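# Move the earliest-lettered office box into the door tote

## Task

Find the box in this office whose top letter is earliest in the alphabet and place only that box inside the tote near the door, fully within the tote and not sticking out past its rim; the robot must not fall or be left leaning, or the task fails.

## Robot and tools

ROBOT. A Hello Robot Stretch 3: a two-wheel differential base, a lift carriage on a vertical mast, and a single telescoping arm that reaches out to the robot's RIGHT side. There is one arm only. To bring the gripper forward or back you drive the base; the base cannot slide sideways. The base is 0.33 m long and 0.34 m wide with a rounded back, and it pivots about the point midway between the drive wheels, 0.05 m behind the front edge. With arm retracted and wrist folded, a turn sweeps a 0.28 m radius; an unfolded level wrist reaches beyond that.

FRAMES. All positions are in metres. Base frame: origin on the floor between the drive wheels, x forward, y left, z up. hand_pose is reported in the base frame, at the point where closed fingertips meet; with wrist joints at zero its x axis is up, y points back along the arm toward the mast, z toward the robot's rear. base_odometry is in the odometry frame (the base frame at scene start), counts wheel rotation only (slip looks like travel), heading in rad from -3.142 to 3.142, left positive. If turned_by_wheels and turned_by_imu disagree by more than 0.15 rad, believe turned_by_imu. base_tilt is in degrees (forward and right positive), with a fixed bias up to about 4 degrees plus noise.

TOOL move. One action per call. "base" holds exactly one key: {"translate_m": d}, a relative drive in metres from the base's last reported position, forward positive, range -3 to 3; or {"rotate_rad": d}, a relative turn in radians on the spot, left positive, range -6.4 to 6.4. "joints" is a single object of absolute targets keyed by joint name: lift_m 0 to 1.1; arm_m 0 to 0.52 (extension); wrist_yaw_rad -1.345 to 4.42 (0 along the arm, positive toward the front); wrist_pitch_rad -1.57 to 0.451 (0 level, negative tips fingers down); wrist_roll_rad -2.911 to 2.918; gripper_m -0.089 to 0.179 (larger is wider; fingertip gap is 0.007 m below the value when almost shut, 0.025 m below when wide); head_pan_rad -3.953 to 1.73 (0 forward, positive left, -1.57 looks along the arm); head_tilt_rad -1.53 to 0.419 (negative down). Base and joints may go together. Optional: "pace" "default" or "max"; "speeds", per-key top speeds up to the max; "contact_limits" for arm_m, translate_m, rotate_rad (motor_effort percent, 1 to 100, placed next to that key's command) and lift_m as {"down": n, "up": n} (1 to 100; below about 12 it may trip while moving freely). Or send {"servos": "reboot"} by itself to re-enable servos that shut off. "cameras" picks images (head_camera, nav_camera, wrist_camera, all; [] for none). "blocking" false returns after about 0.5 s while motion continues. An empty move just reports state. Unknown keys make the call invalid; out-of-range values are refused, and a refusal or an unrequested stop cancels the later calls of that reply.

Other tools: wait(seconds 0 to 10) reports state, returning early once motions rest; stop brakes all running motions (they report "stopped" and may keep pressing); zoom_image(camera, region [x0,y0,x1,y1] in pixels, at most 504x504) enlarges part of the latest image; finished_scene(scene) ends the current scene irreversibly, so the goal must already hold without the robot.

RESULTS. "move" reads "done" or the worst status. base_status and joint_status: done, moving, off_target (rested short, may still push), stopped, contact_stop (that joint goes slack until commanded again), time_out (after 14 s), torque_fault (wrist or head servo shut off; reboot needed). on_its_own describes unrequested behaviour; its "held at" is a target, not a reading. motor_effort is percent of maximum, positive toward larger values, bracket shows the last action's peak; a resting effort outside its normal range suggests load or contact. lidar_m: 12 distances from the base origin, 30-degree sectors starting straight ahead and going counterclockwise (4th left, 7th behind, 10th right); "-" means nothing or something closer than 0.15 m; it only sees things cutting a plane 0.17 m above the floor, misses clear objects and thin legs, and the robot can hide sectors 5, 6, 9, 10. wrist_depth_mm and head_depth_mm are 7x7 median depths in mm (wrist 45 to 1000, head 280 to 4000), top-left first. head_camera images arrive rotated (turn a quarter clockwise to view upright); nav_camera needs a quarter counterclockwise.

GRIPPING. Command gripper_m below the box's width to hold it; open at least 0.05 above its width to let go. Readings do not confirm a grasp. If the stall guard loosens the grip, resend the value.

SAFETY. Before folding the wrist over the base (wrist_yaw_rad to 3.0) or unfolding it, put lift_m between 0.32 and 0.95, wrist_pitch_rad -0.4, roll near 0; folded, lift may go to 0.25. With yaw below -0.4 keep pitch at -0.5 or lower. The base drives slower unless lift below 0.30, arm below 0.03 and yaw above 2.54. Avoid pushing the arm into fixed things when the gripper is over about 0.45 m high, and avoid driving while the gripper is caught on anything: the robot can tip. If tilt appears, back the gripper off. Wrist, head and base (without a limit) push through contacts. Do not drop the box, release it while moving, slam or hit things; lower it gently into the tote.

Each tool is called after "Call:" as a command line: name --argument value for each argument, lists and objects as JSON in quotes; but a table of rows of numbers goes row by row, as --pt "numbers of a row", without its own name.

## Session

Call:
move

Scene clock: 0.00 s.
base_odometry: x=+0.000 y=+0.000 heading=+0.000
turned_by_wheels: +0.000
turned_by_imu: +0.000
base_tilt: forward=+1.0 right=-0.1
lidar_m: 0.80 1.67 1.61 1.34 1.00 0.97 1.01 1.40 1.53 1.06 0.79 0.77
head_depth_mm: 723 721 721 719 718 715 717 / 769 768 768 764 764 763 762 / 821 821 819 818 816 815 815 / 884 878 876 874 879 872 871 / 948 944 944 942 942 938 935 / 2044 2152 2141 2178 2210 2205 2170 / 1930 1918 1938 1945 1954 1974 1973
base_status: not commanded
joint_positions: lift_m=+0.444 arm_m=+0.002 wrist_yaw_rad=+3.097 wrist_pitch_rad=-0.467 wrist_roll_rad=+0.000 gripper_m=+0.037 head_pan_rad=+0.000 head_tilt_rad=-0.002
joint_status: not commanded
measured_speeds: all 0
motor_effort: left_wheel=-0.3 right_wheel=+1.7 lift_m=+27.5 arm_m=-9.1 wrist_yaw_rad=+0.9 wrist_pitch_rad=+2.5 wrist_roll_rad=+0.7 gripper_m=-0.2 head_pan_rad=+0.6 head_tilt_rad=+6.0
hand_pose: x=-0.0114 y=+0.0710 z=+0.4454 quat_wxyz=(+0.179, +0.691, +0.148, +0.684) (m; base frame)
wrist_depth_mm: - - 146 - - - - / - - 158 - - - - / - - 172 - - - - / - 920 190 - - - - / 809 785 204 798 813 819 789 / 676 667 128 638 654 695 687 / 581 593 283 580 571 592 588
pictures: head_camera (sideways), nav_camera (sideways), wrist_camera
Images, in order (width x height): head_camera 896x504, nav_camera 672x504, wrist_camera 644x364.

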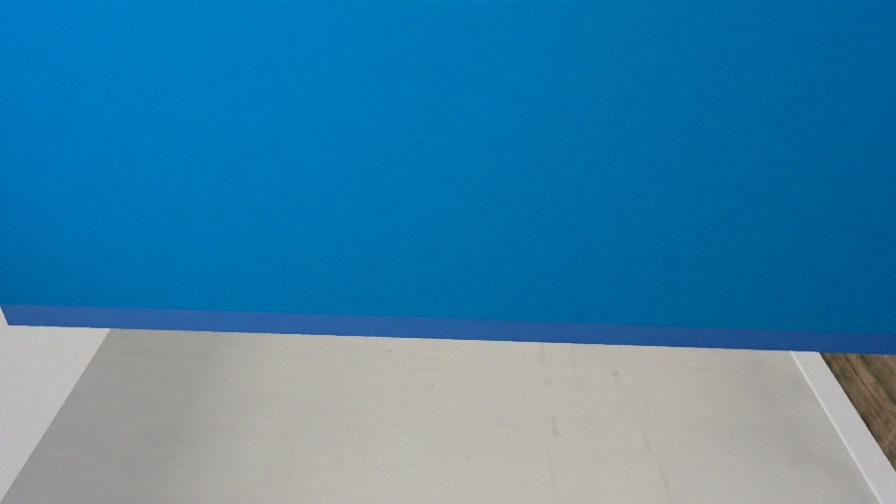

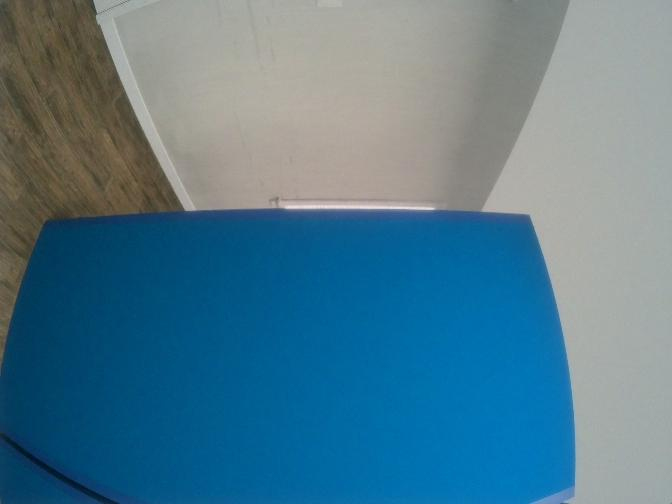

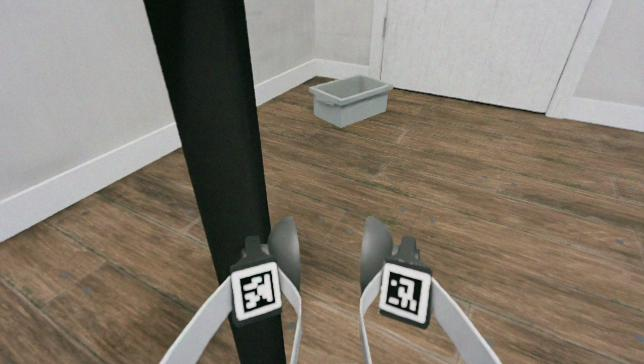

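Call:
move --joints '{"head_pan_rad": 1.57, "head_tilt_rad": -0.5}' --pace "max"

Call:
move --joints '{"head_pan_rad": 0.5, "head_tilt_rad": -0.5}' --pace "max"

Call:
move --joints '{"head_pan_rad": -0.6, "head_tilt_rad": -0.5}' --pace "max"

Call:
move --joints '{"head_pan_rad": -1.57, "head_tilt_rad": -0.5}' --pace "max"

Call:
move --joints '{"head_pan_rad": -2.5, "head_tilt_rad": -0.5}' --pace "max"

Call:
move --joints '{"head_pan_rad": -3.5, "head_tilt_rad": -0.5}' --pace "max"

Scene clock: 9.73 s.
move: done
base_odometry: x=+0.000 y=+0.000 heading=+0.000
turned_by_wheels: +0.000
turned_by_imu: +0.001
base_tilt: forward=+0.9 right=-0.1
lidar_m: 0.80 1.68 1.61 1.34 1.00 0.97 1.01 1.40 1.53 1.06 0.79 0.76
head_depth_mm: 1433 1529 1629 1749 1888 1613 1349 / 1525 1628 1756 1886 1961 1604 1336 / 1547 1704 1854 2037 2019 1581 1341 / 1383 1506 1642 1833 1899 1600 1341 / 1235 1325 1444 1567 1736 1597 1334 / 1117 1191 1279 1383 1513 1551 1341 / 1009 1081 1153 1232 1344 1475 -
base_status: not commanded
joint_positions: lift_m=+0.444 arm_m=+0.002 wrist_yaw_rad=+3.097 wrist_pitch_rad=-0.467 wrist_roll_rad=+0.000 gripper_m=+0.037 head_pan_rad=+1.605 head_tilt_rad=-0.499
joint_status: all done
measured_speeds: all 0
motor_effort: left_wheel=-0.4(0.6) right_wheel=+2.4(2.6) lift_m=+29.9(30.2) arm_m=-20.3(20.5) wrist_yaw_rad=+0.8(1.2) wrist_pitch_rad=+2.5(2.7) wrist_roll_rad=+0.8(0.9) gripper_m=-0.3(1.0) head_pan_rad=-1.3(4.9) head_tilt_rad=-3.1(6.2)
hand_pose: x=-0.0114 y=+0.0710 z=+0.4454 quat_wxyz=(+0.179, +0.691, +0.148, +0.684) (m; base frame)
wrist_depth_mm: - - 146 - - - - / - - 158 - - - - / - - 172 - - - - / - 973 189 - - - - / 796 800 205 804 810 815 795 / 671 689 127 638 654 685 677 / 577 600 283 590 572 591 593
pictures: head_camera (sideways), nav_camera (sideways), wrist_camera
Images, in order (width x height): head_camera 896x504, nav_camera 672x504, wrist_camera 644x364.

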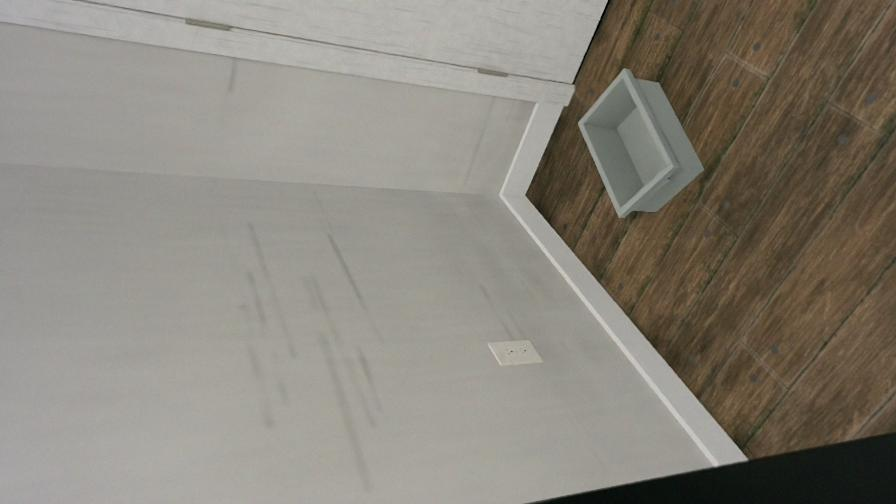

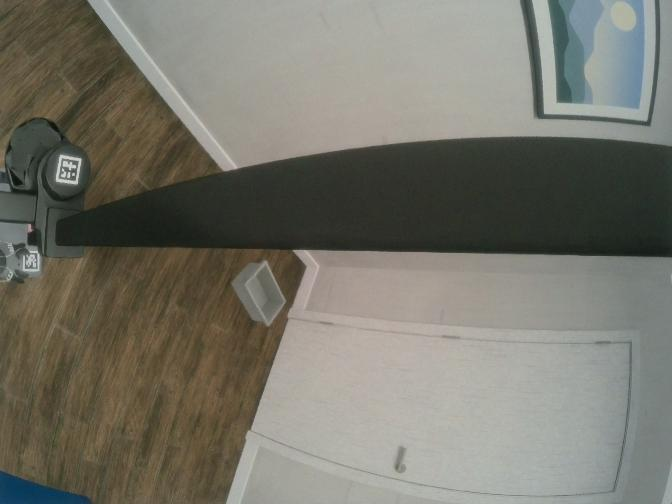

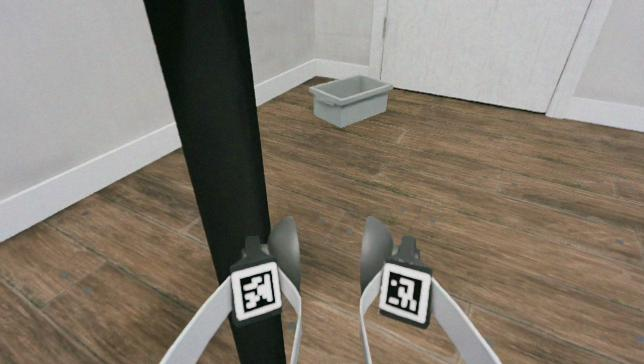

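Scene clock: 10.70 s.
move: done
base_odometry: x=+0.000 y=+0.000 heading=+0.000
turned_by_wheels: +0.000
turned_by_imu: +0.000
base_tilt: forward=+0.6 right=-0.1
lidar_m: 0.80 1.67 1.60 1.34 1.00 0.97 1.01 1.40 1.53 1.06 0.79 0.76
head_depth_mm: 1797 1981 2182 2454 1860 1232 1281 / 1677 1864 2061 2310 2002 1599 1340 / 1624 1773 1958 2176 1989 1605 1344 / 1555 1695 1845 2031 2006 1596 1345 / 1493 1593 1746 1939 1981 1598 1331 / 1421 1539 1677 1836 1929 1595 1334 / 1366 1456 1577 1711 1875 1607 1323
base_status: not commanded
joint_positions: lift_m=+0.444 arm_m=+0.002 wrist_yaw_rad=+3.097 wrist_pitch_rad=-0.467 wrist_roll_rad=+0.000 gripper_m=+0.037 head_pan_rad=+0.494 head_tilt_rad=-0.500
joint_status: all done
measured_speeds: all 0
motor_effort: left_wheel=-0.5(0.6) right_wheel=+2.4(2.7) lift_m=+30.7(30.8) arm_m=-20.7(20.7) wrist_yaw_rad=+0.8(1.4) wrist_pitch_rad=+2.7(2.8) wrist_roll_rad=+0.8(1.0) gripper_m=+0.2(1.2) head_pan_rad=-2.5(5.3) head_tilt_rad=-2.6(4.1)
hand_pose: x=-0.0114 y=+0.0710 z=+0.4454 quat_wxyz=(+0.179, +0.691, +0.148, +0.684) (m; base frame)
wrist_depth_mm: - - 146 - - - - / - - 158 - - - - / - - 171 - - - - / - 944 190 - - - - / 806 790 204 800 795 798 808 / 678 669 128 639 647 689 679 / 583 604 283 584 568 586 581
pictures: head_camera (sideways), nav_camera (sideways), wrist_camera
Images, in order (width x height): head_camera 896x504, nav_camera 672x504, wrist_camera 644x364.

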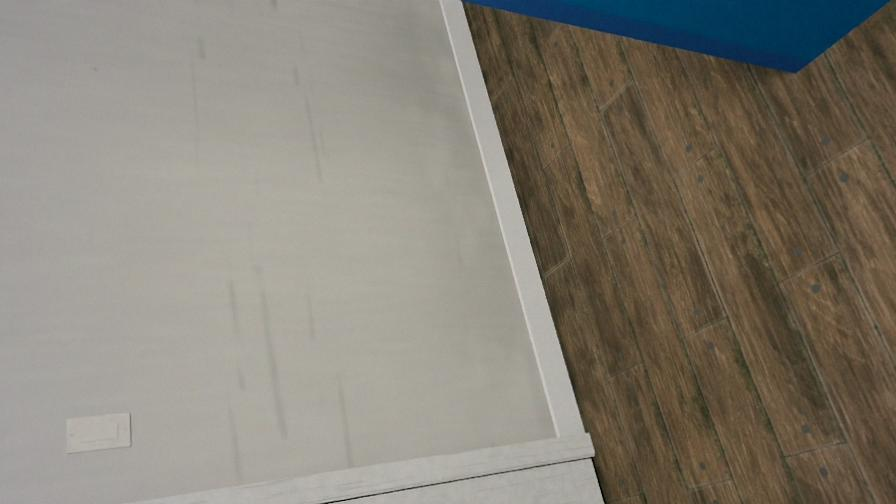

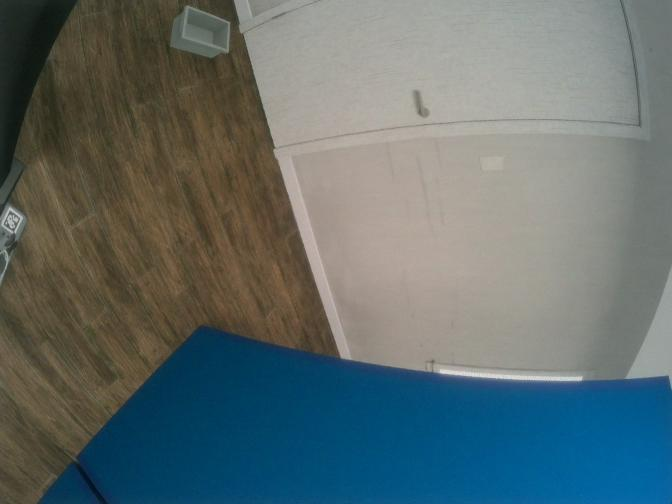

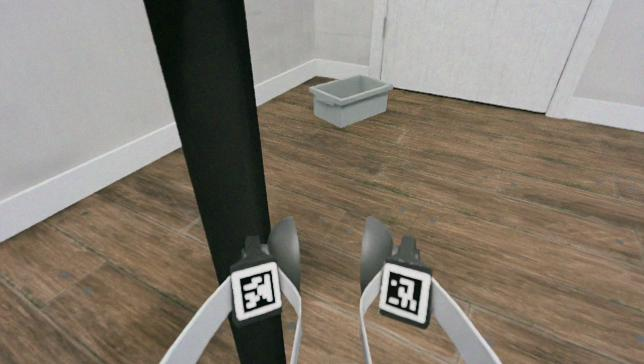

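Scene clock: 11.63 s.
move: done
base_odometry: x=+0.000 y=+0.000 heading=+0.000
turned_by_wheels: +0.000
turned_by_imu: +0.000
base_tilt: forward=+0.9 right=-0.2
lidar_m: 0.80 1.67 1.61 1.34 1.00 0.97 1.01 1.40 1.53 1.06 0.79 0.77
head_depth_mm: 628 689 757 836 920 1039 1199 / 628 679 742 821 918 1054 1196 / 625 678 740 819 914 1036 1193 / 622 679 742 821 914 1032 1192 / 625 675 741 814 913 1027 1177 / 623 675 740 815 912 1026 1175 / 621 674 738 812 902 1027 1180
base_status: not commanded
joint_positions: lift_m=+0.444 arm_m=+0.002 wrist_yaw_rad=+3.097 wrist_pitch_rad=-0.467 wrist_roll_rad=+0.000 gripper_m=+0.037 head_pan_rad=-0.630 head_tilt_rad=-0.500
joint_status: all done
measured_speeds: all 0
motor_effort: left_wheel=-0.4(0.6) right_wheel=+2.1(2.7) lift_m=+30.3(30.9) arm_m=-20.2(20.6) wrist_yaw_rad=+0.8(1.2) wrist_pitch_rad=+2.5(2.8) wrist_roll_rad=+0.9(1.1) gripper_m=+0.1(1.0) head_pan_rad=+0.6(4.8) head_tilt_rad=-1.6(5.1)
hand_pose: x=-0.0114 y=+0.0710 z=+0.4454 quat_wxyz=(+0.179, +0.691, +0.148, +0.684) (m; base frame)
wrist_depth_mm: - - 147 - - - - / - - 158 - - - - / - - 173 - - - - / - 924 190 - - - - / 786 797 205 813 795 809 803 / 664 671 127 640 660 670 683 / 580 596 284 591 579 589 587
pictures: head_camera (sideways), nav_camera (sideways), wrist_camera
Images, in order (width x height): head_camera 896x504, nav_camera 672x504, wrist_camera 644x364.

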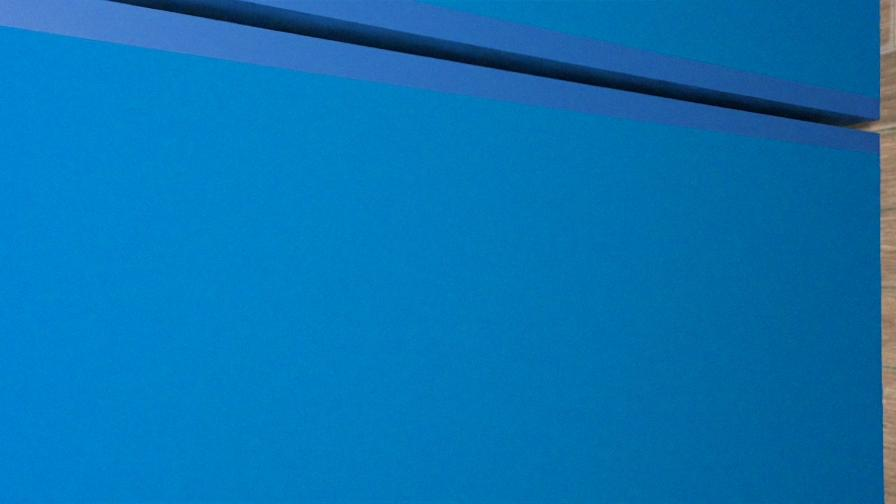

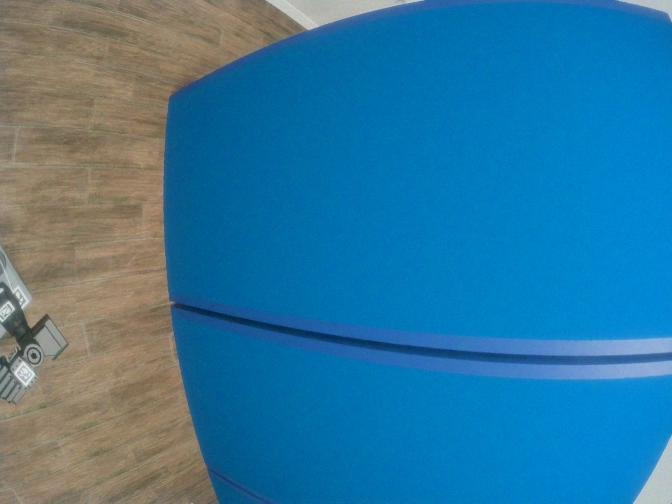

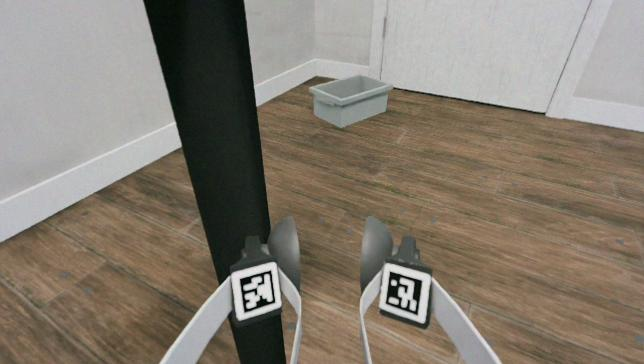

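Scene clock: 12.53 s.
move: done
base_odometry: x=+0.000 y=+0.000 heading=+0.000
turned_by_wheels: +0.000
turned_by_imu: +0.000
base_tilt: forward=+0.9 right=-0.1
lidar_m: 0.80 1.67 1.60 1.34 1.00 0.97 1.01 1.40 1.53 1.06 0.79 0.76
head_depth_mm: 1855 1949 1775 2277 1988 1607 1344 / 1666 1834 1948 2278 1974 1601 1335 / 1379 1535 1685 1942 1993 1598 1340 / 1180 1292 1438 1592 1766 1594 1341 / 1043 1117 1212 1327 1460 1543 1339 / 927 993 1068 1147 1246 1370 1326 / 837 890 949 1011 1091 1171 1270
base_status: not commanded
joint_positions: lift_m=+0.444 arm_m=+0.002 wrist_yaw_rad=+3.097 wrist_pitch_rad=-0.467 wrist_roll_rad=+0.000 gripper_m=+0.037 head_pan_rad=-1.608 head_tilt_rad=-0.500
joint_status: all done
measured_speeds: all 0
motor_effort: left_wheel=-0.4(0.6) right_wheel=+2.1(2.8) lift_m=+30.4(30.7) arm_m=-20.3(20.8) wrist_yaw_rad=+0.8(1.2) wrist_pitch_rad=+2.4(2.7) wrist_roll_rad=+0.8(1.1) gripper_m=+0.1(1.2) head_pan_rad=+1.0(4.2) head_tilt_rad=-2.0(3.9)
hand_pose: x=-0.0114 y=+0.0710 z=+0.4454 quat_wxyz=(+0.179, +0.691, +0.148, +0.684) (m; base frame)
wrist_depth_mm: - - 147 - - - - / - - 158 - - - - / - - 172 - - - - / - 938 189 - - - - / 798 793 203 811 795 792 812 / 684 683 128 637 653 682 679 / 583 601 284 581 580 586 588
pictures: head_camera (sideways), nav_camera (sideways), wrist_camera
Images, in order (width x height): head_camera 896x504, nav_camera 672x504, wrist_camera 644x364.

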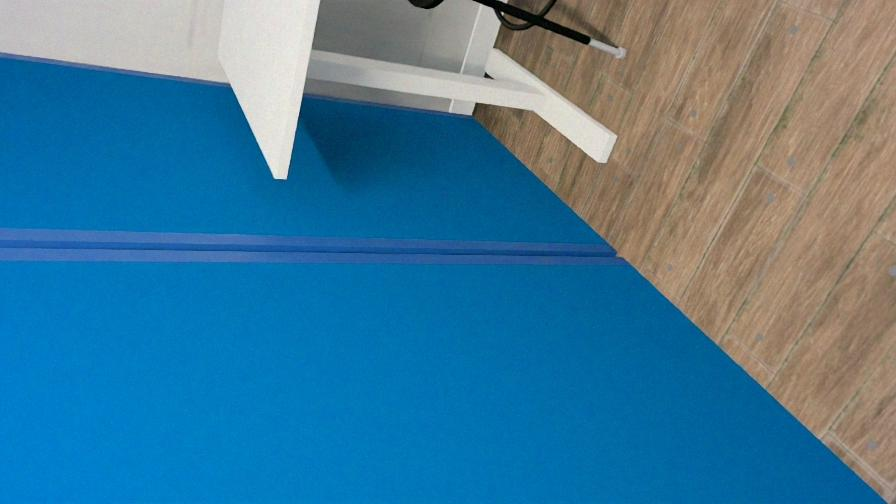

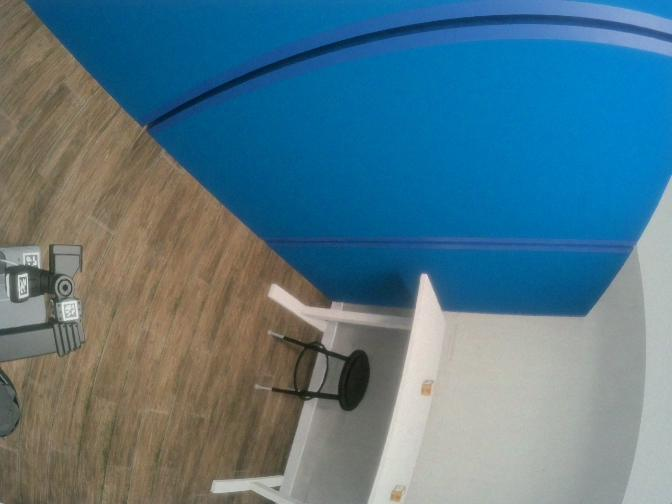

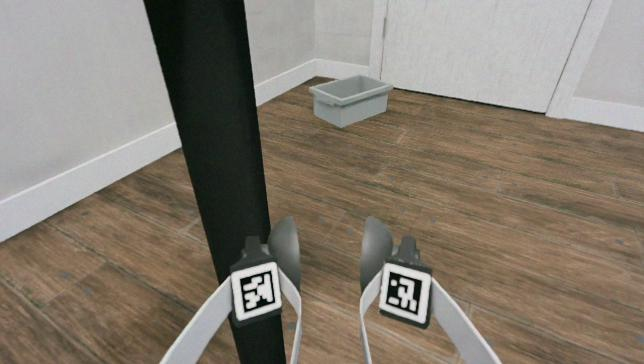

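Scene clock: 13.43 s.
move: done
base_odometry: x=+0.000 y=+0.000 heading=+0.000
turned_by_wheels: +0.000
turned_by_imu: +0.000
base_tilt: forward=+0.9 right=-0.2
lidar_m: 0.80 1.68 1.61 1.34 0.99 0.97 1.01 1.40 1.54 1.06 0.79 0.76
head_depth_mm: 1385 1442 1496 1574 1662 1601 1350 / 1596 1688 1755 1851 1877 1588 1343 / 1920 1978 2105 2316 2012 1606 1343 / 1973 2061 2268 2395 1985 1603 1338 / 1901 2015 2244 2419 2002 1590 1330 / 1841 1952 2167 2318 1992 1595 1343 / 1781 1873 2098 2258 1918 1597 1339
base_status: not commanded
joint_positions: lift_m=+0.444 arm_m=+0.002 wrist_yaw_rad=+3.097 wrist_pitch_rad=-0.467 wrist_roll_rad=+0.000 gripper_m=+0.037 head_pan_rad=-2.540 head_tilt_rad=-0.500
joint_status: all done
measured_speeds: all 0
motor_effort: left_wheel=-0.5(0.6) right_wheel=+2.3(2.7) lift_m=+30.3(30.6) arm_m=-20.1(20.6) wrist_yaw_rad=+0.9(1.1) wrist_pitch_rad=+2.3(2.8) wrist_roll_rad=+0.8(1.1) gripper_m=-1.0(1.0) head_pan_rad=+2.3(5.6) head_tilt_rad=-2.8(5.2)
hand_pose: x=-0.0114 y=+0.0710 z=+0.4454 quat_wxyz=(+0.179, +0.691, +0.148, +0.684) (m; base frame)
wrist_depth_mm: - - 146 - - - - / - - 158 - - - - / - - 172 - - - - / - 947 190 - - - - / 791 795 205 798 800 799 792 / 692 682 127 640 654 674 677 / 576 602 283 579 578 580 588
pictures: head_camera (sideways), nav_camera (sideways), wrist_camera
Images, in order (width x height): head_camera 896x504, nav_camera 672x504, wrist_camera 644x364.

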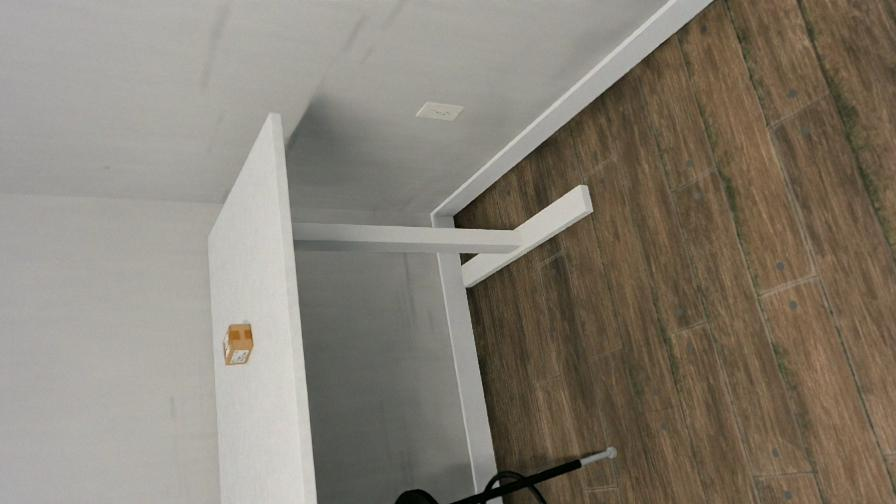

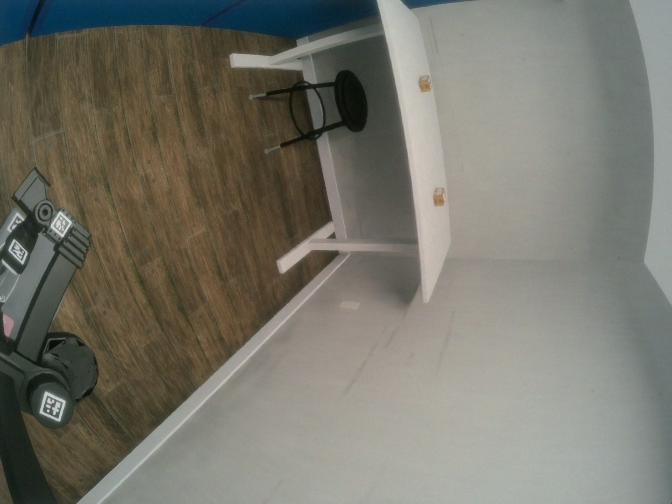

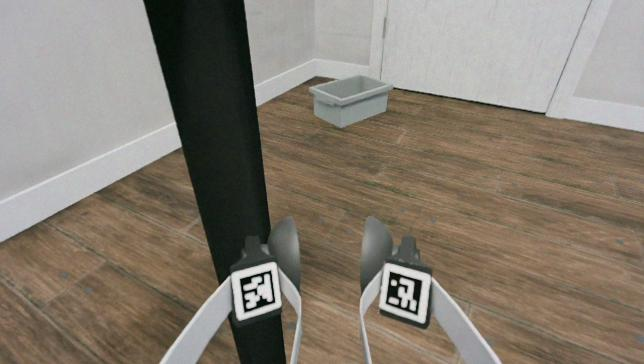

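Scene clock: 14.33 s.
move: done
base_odometry: x=+0.000 y=+0.000 heading=+0.000
turned_by_wheels: +0.000
turned_by_imu: +0.000
base_tilt: forward=+1.0 right=-0.2
lidar_m: 0.80 1.67 1.60 1.34 1.00 0.96 1.01 1.40 1.53 1.06 0.79 0.76
head_depth_mm: 786 842 918 1009 1113 1239 1323 / 796 866 942 1036 1143 1282 1343 / 815 879 962 1058 1175 1320 1337 / 828 902 982 1087 1199 1366 1344 / 844 914 1006 1117 1245 1403 1337 / 864 942 1028 1151 1288 1445 1334 / 884 961 1056 1170 1333 1495 1332
base_status: not commanded
joint_positions: lift_m=+0.444 arm_m=+0.002 wrist_yaw_rad=+3.097 wrist_pitch_rad=-0.467 wrist_roll_rad=+0.000 gripper_m=+0.037 head_pan_rad=-3.542 head_tilt_rad=-0.500
joint_status: all done
measured_speeds: all 0
motor_effort: left_wheel=-0.7(0.7) right_wheel=+1.9(2.7) lift_m=+30.3(30.7) arm_m=-19.9(20.4) wrist_yaw_rad=+1.0(1.1) wrist_pitch_rad=+2.7(2.7) wrist_roll_rad=+0.9(1.1) gripper_m=-0.2(1.4) head_pan_rad=+1.9(5.0) head_tilt_rad=-2.7(4.1)
hand_pose: x=-0.0114 y=+0.0710 z=+0.4454 quat_wxyz=(+0.179, +0.691, +0.148, +0.684) (m; base frame)
wrist_depth_mm: - - 146 - - - - / - - 158 - - - - / - - 171 - - - - / - 949 190 - - - - / 808 778 204 785 798 808 805 / 673 687 128 643 654 689 665 / 588 611 281 588 573 591 583
pictures: head_camera (sideways), nav_camera (sideways), wrist_camera
Images, in order (width x height): head_camera 896x504, nav_camera 672x504, wrist_camera 644x364.

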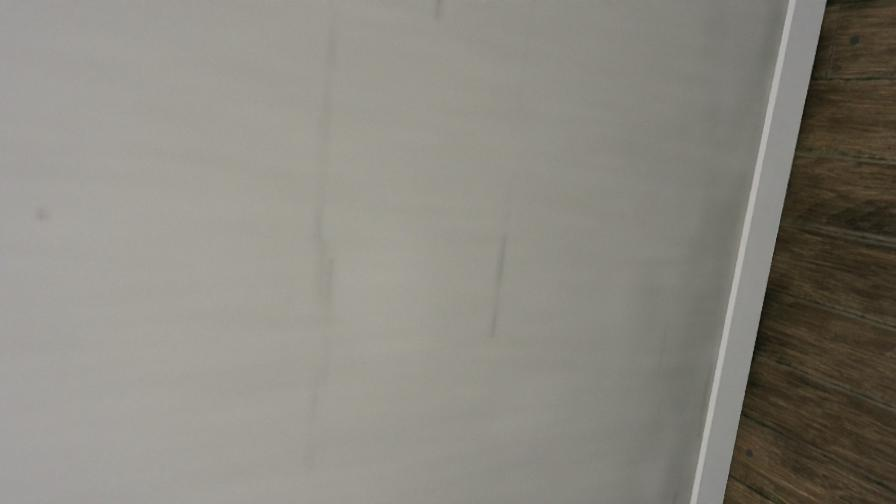

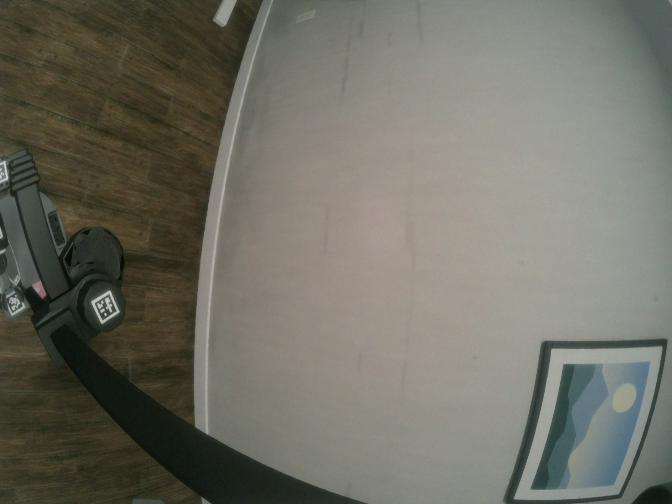

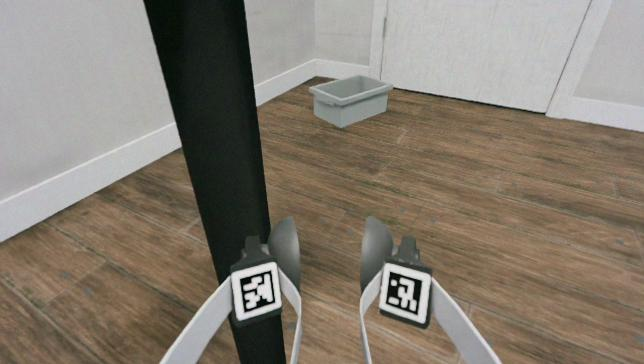

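Call:
move --joints '{"head_pan_rad": -2.2, "head_tilt_rad": -0.25}' --pace "max"

Scene clock: 46.07 s.
move: done
base_odometry: x=+0.000 y=+0.000 heading=+0.000
turned_by_wheels: +0.000
turned_by_imu: +0.001
base_tilt: forward=+1.0 right=-0.2
lidar_m: 0.80 1.68 1.60 1.34 1.00 0.97 1.01 1.40 1.53 1.06 0.79 0.77
head_depth_mm: 1890 1973 2065 1780 2272 2052 1673 / 1886 1959 2069 1770 2300 2143 1646 / 1880 1986 2079 1750 2287 2136 1653 / 1891 1963 2077 1734 2280 2035 1644 / 1876 2005 2086 1725 2219 2013 1651 / 1869 1986 2070 1889 2273 2025 1632 / 1908 1968 2055 1771 2167 1973 1648
base_status: not commanded
joint_positions: lift_m=+0.444 arm_m=+0.002 wrist_yaw_rad=+3.097 wrist_pitch_rad=-0.467 wrist_roll_rad=+0.000 gripper_m=+0.037 head_pan_rad=-2.168 head_tilt_rad=-0.253
joint_status: all done
measured_speeds: all 0
motor_effort: left_wheel=-0.3(0.6) right_wheel=+2.2(2.6) lift_m=+30.0(30.2) arm_m=-19.5(20.1) wrist_yaw_rad=+1.0(1.1) wrist_pitch_rad=+2.5(2.8) wrist_roll_rad=+0.8(0.9) gripper_m=+0.4(1.0) head_pan_rad=-0.4(6.0) head_tilt_rad=+4.2(5.6)
hand_pose: x=-0.0114 y=+0.0710 z=+0.4454 quat_wxyz=(+0.179, +0.691, +0.148, +0.684) (m; base frame)
wrist_depth_mm: - - 146 - - - - / - - 158 - - - - / - - 173 - - - - / - 949 189 - - - - / 806 803 205 778 793 795 800 / 678 672 127 638 673 681 681 / 581 602 283 595 575 587 592
pictures: head_camera (sideways), nav_camera (sideways), wrist_camera
Images, in order (width x height): head_camera 896x504, nav_camera 672x504, wrist_camera 644x364.

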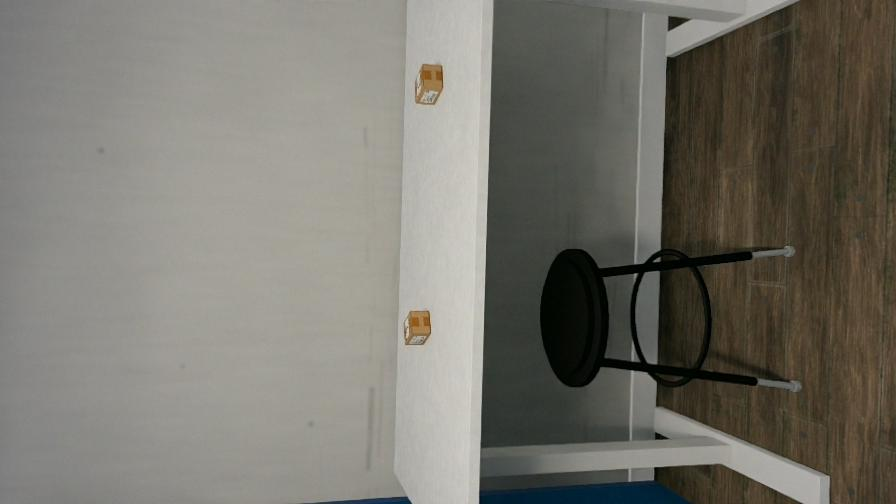

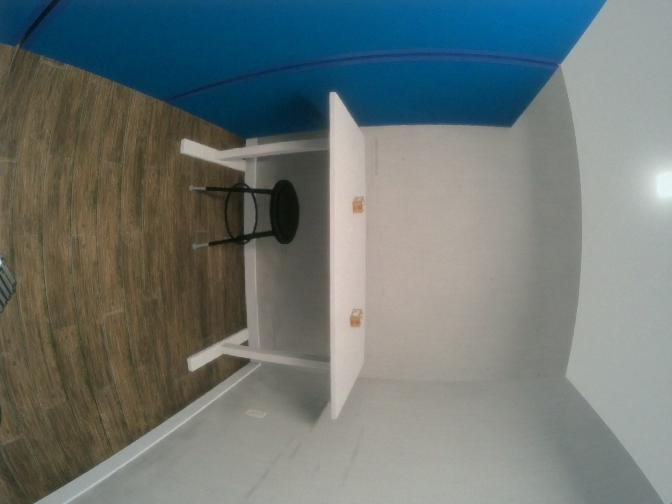

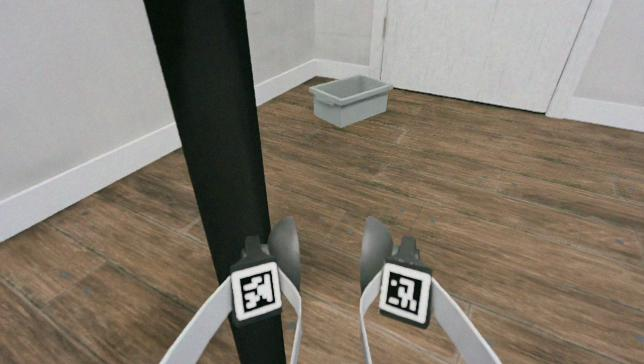

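Call:
zoom_image --camera "head_camera" --region '[390, 50, 470, 120]'

Call:
zoom_image --camera "head_camera" --region '[380, 295, 460, 365]'

Scaled by 6.300 from the camera's 896x504 image, which has a finer 1280x720 frame.

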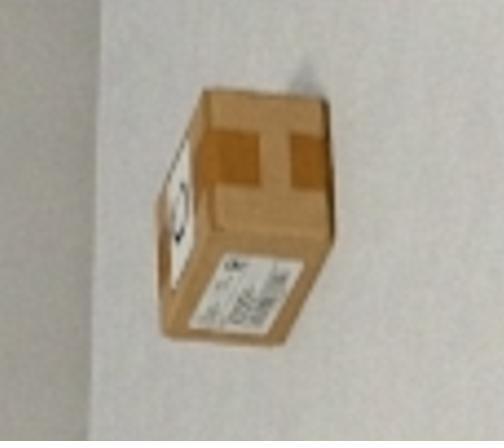

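Scaled by 6.300 from the camera's 896x504 image, which has a finer 1280x720 frame.

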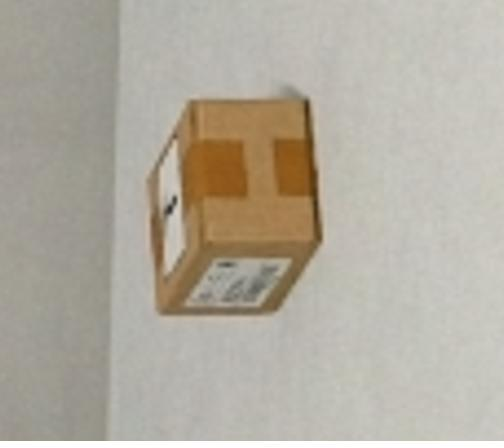

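Call:
move --joints '{"wrist_yaw_rad": 0.0, "wrist_pitch_rad": -0.4, "lift_m": 0.6, "head_pan_rad": -1.57, "head_tilt_rad": -0.7}'

Call:
move --joints '{"wrist_pitch_rad": 0.0, "arm_m": 0.15, "gripper_m": 0.0}'

Scene clock: 109.97 s.
move: done
base_odometry: x=+0.000 y=+0.000 heading=+0.000
turned_by_wheels: +0.000
turned_by_imu: +0.001
base_tilt: forward=+1.0 right=-0.3
lidar_m: 0.80 1.67 1.60 1.34 1.00 0.97 1.01 1.40 1.54 1.06 0.79 0.76
head_depth_mm: 1654 1936 2233 1980 1634 1390 1206 / 1460 1783 2166 1936 1633 1396 1205 / 1298 1474 1736 1926 1647 1389 642 / 1130 1273 1447 1670 1615 1388 1179 / 1007 1107 1242 1405 1555 1384 1209 / 900 987 1086 1205 1374 1386 1205 / 819 890 970 1069 1194 1306 1209
base_status: not commanded
joint_positions: lift_m=+0.600 arm_m=+0.002 wrist_yaw_rad=+0.003 wrist_pitch_rad=-0.419 wrist_roll_rad=+0.000 gripper_m=+0.037 head_pan_rad=-1.562 head_tilt_rad=-0.700
joint_status: all done
measured_speeds: all 0
motor_effort: left_wheel=-0.4(0.6) right_wheel=+2.2(3.0) lift_m=+30.6(32.7) arm_m=-19.1(19.6) wrist_yaw_rad=-2.2(5.2) wrist_pitch_rad=+3.4(6.7) wrist_roll_rad=+0.8(1.0) gripper_m=-0.5(1.5) head_pan_rad=-4.4(4.6) head_tilt_rad=-3.2(5.8)
hand_pose: x=-0.0207 y=-0.3710 z=+0.6124 quat_wxyz=(+0.692, +0.149, -0.691, -0.146) (m; base frame)
wrist_depth_mm: - - - - - - - / - - - - - - - / - - - - - - - / - - - - - - - / - - - - - - - / - - 127 839 865 904 903 / 696 - 762 780 754 769 773
pictures: head_camera (sideways), nav_camera (sideways), wrist_camera
Images, in order (width x height): head_camera 896x504, nav_camera 672x504, wrist_camera 644x364.

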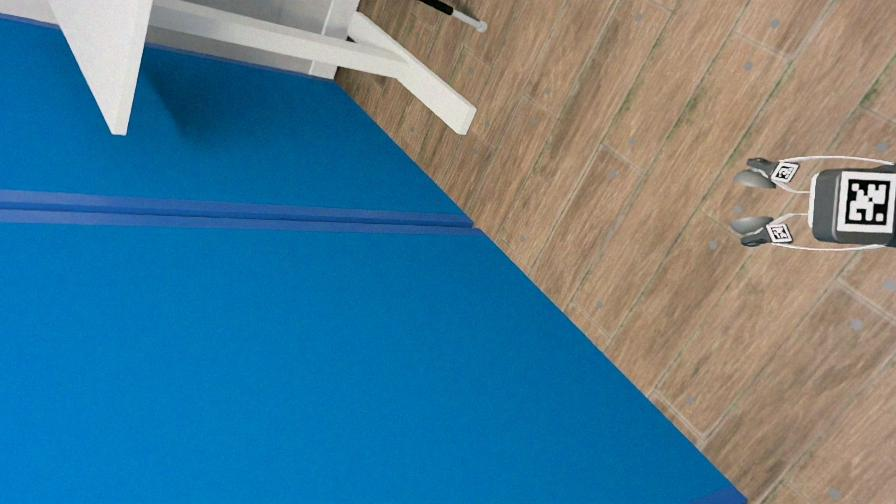

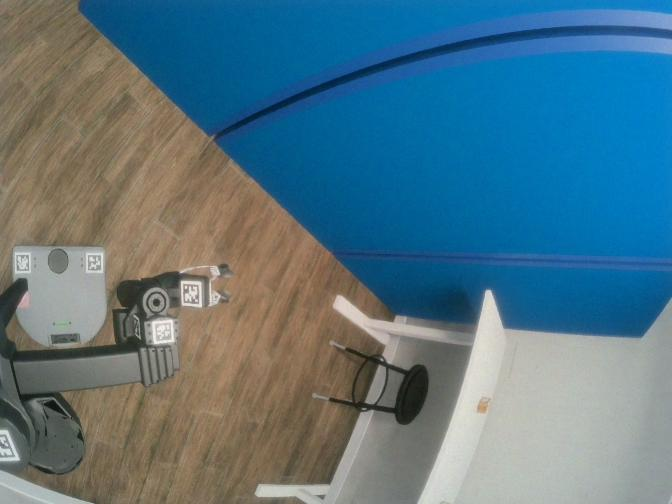

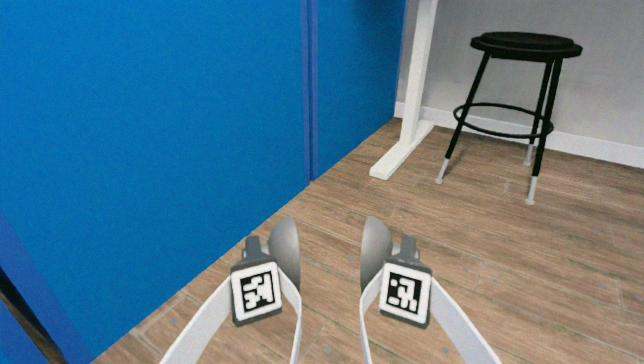

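Scene clock: 112.30 s.
move: done
base_odometry: x=+0.000 y=+0.000 heading=+0.000
turned_by_wheels: +0.000
turned_by_imu: +0.000
base_tilt: forward=+0.9 right=-0.3
lidar_m: 0.80 1.68 1.60 1.34 1.00 0.97 1.01 1.40 1.53 1.06 0.79 0.77
head_depth_mm: 1650 1958 2205 1974 1629 1380 1146 / 1481 1801 2195 1959 1633 509 468 / 1323 1506 1758 1925 1541 558 534 / 1146 1282 1463 1711 1613 1347 1178 / 1012 1120 1242 1420 1552 1386 1204 / 914 994 1095 1223 1384 1372 1205 / 823 893 973 1073 1194 1306 1197
base_status: not commanded
joint_positions: lift_m=+0.600 arm_m=+0.150 wrist_yaw_rad=+0.003 wrist_pitch_rad=-0.023 wrist_roll_rad=+0.000 gripper_m=+0.000 head_pan_rad=-1.569 head_tilt_rad=-0.700
joint_status: all done
measured_speeds: all 0
motor_effort: left_wheel=-0.5(0.7) right_wheel=+2.0(2.7) lift_m=+28.1(30.8) arm_m=+20.0(24.1) wrist_yaw_rad=-2.0(2.6) wrist_pitch_rad=+3.9(6.5) wrist_roll_rad=+0.8(1.0) gripper_m=-2.5(84.9) head_pan_rad=-2.9(4.3) head_tilt_rad=-3.3(5.1)
hand_pose: x=-0.0206 y=-0.5506 z=+0.7087 quat_wxyz=(+0.707, +0.010, -0.707, -0.007) (m; base frame)
wrist_depth_mm: - - - - - - - / - - - - - - - / - - - - - - - / - - - - - - - / - - - 154 - - - / - - - 128 - - - / - - 107 - - - -
pictures: head_camera (sideways), nav_camera (sideways), wrist_camera
Images, in order (width x height): head_camera 896x504, nav_camera 672x504, wrist_camera 644x364.

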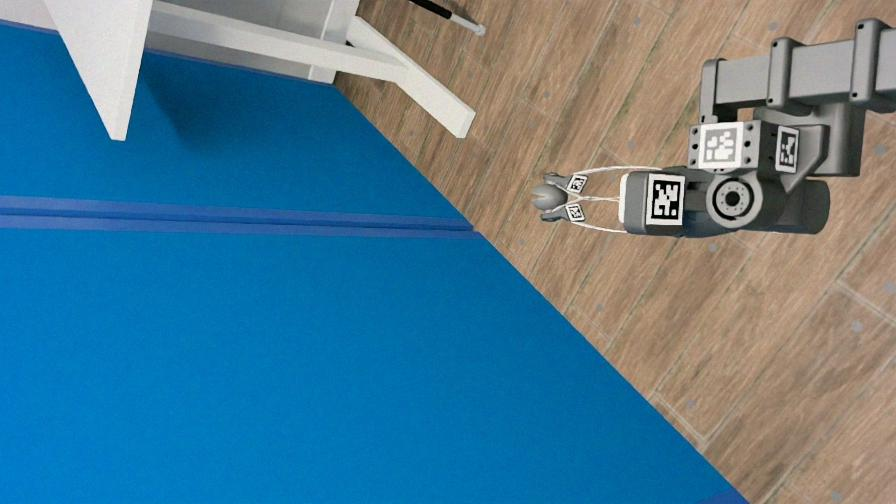

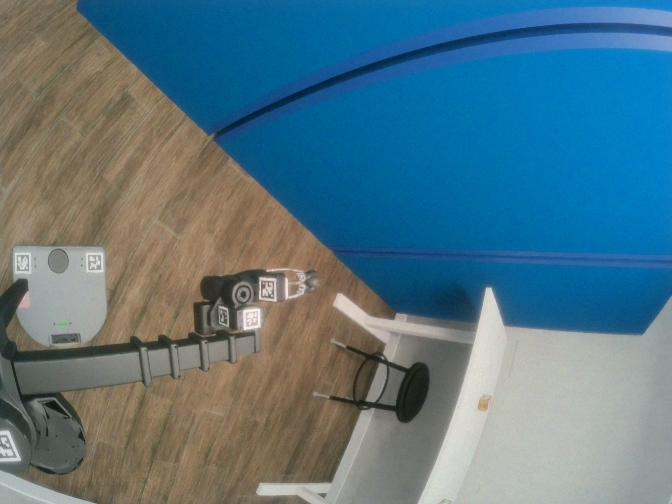

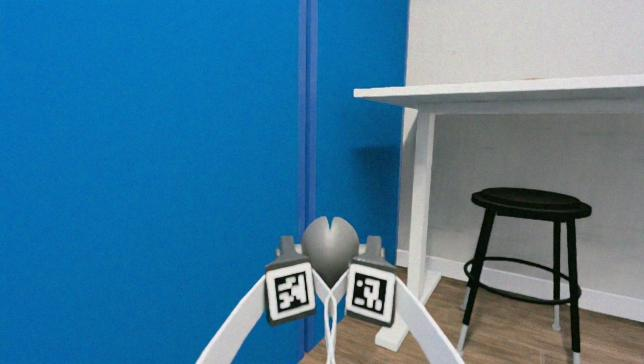

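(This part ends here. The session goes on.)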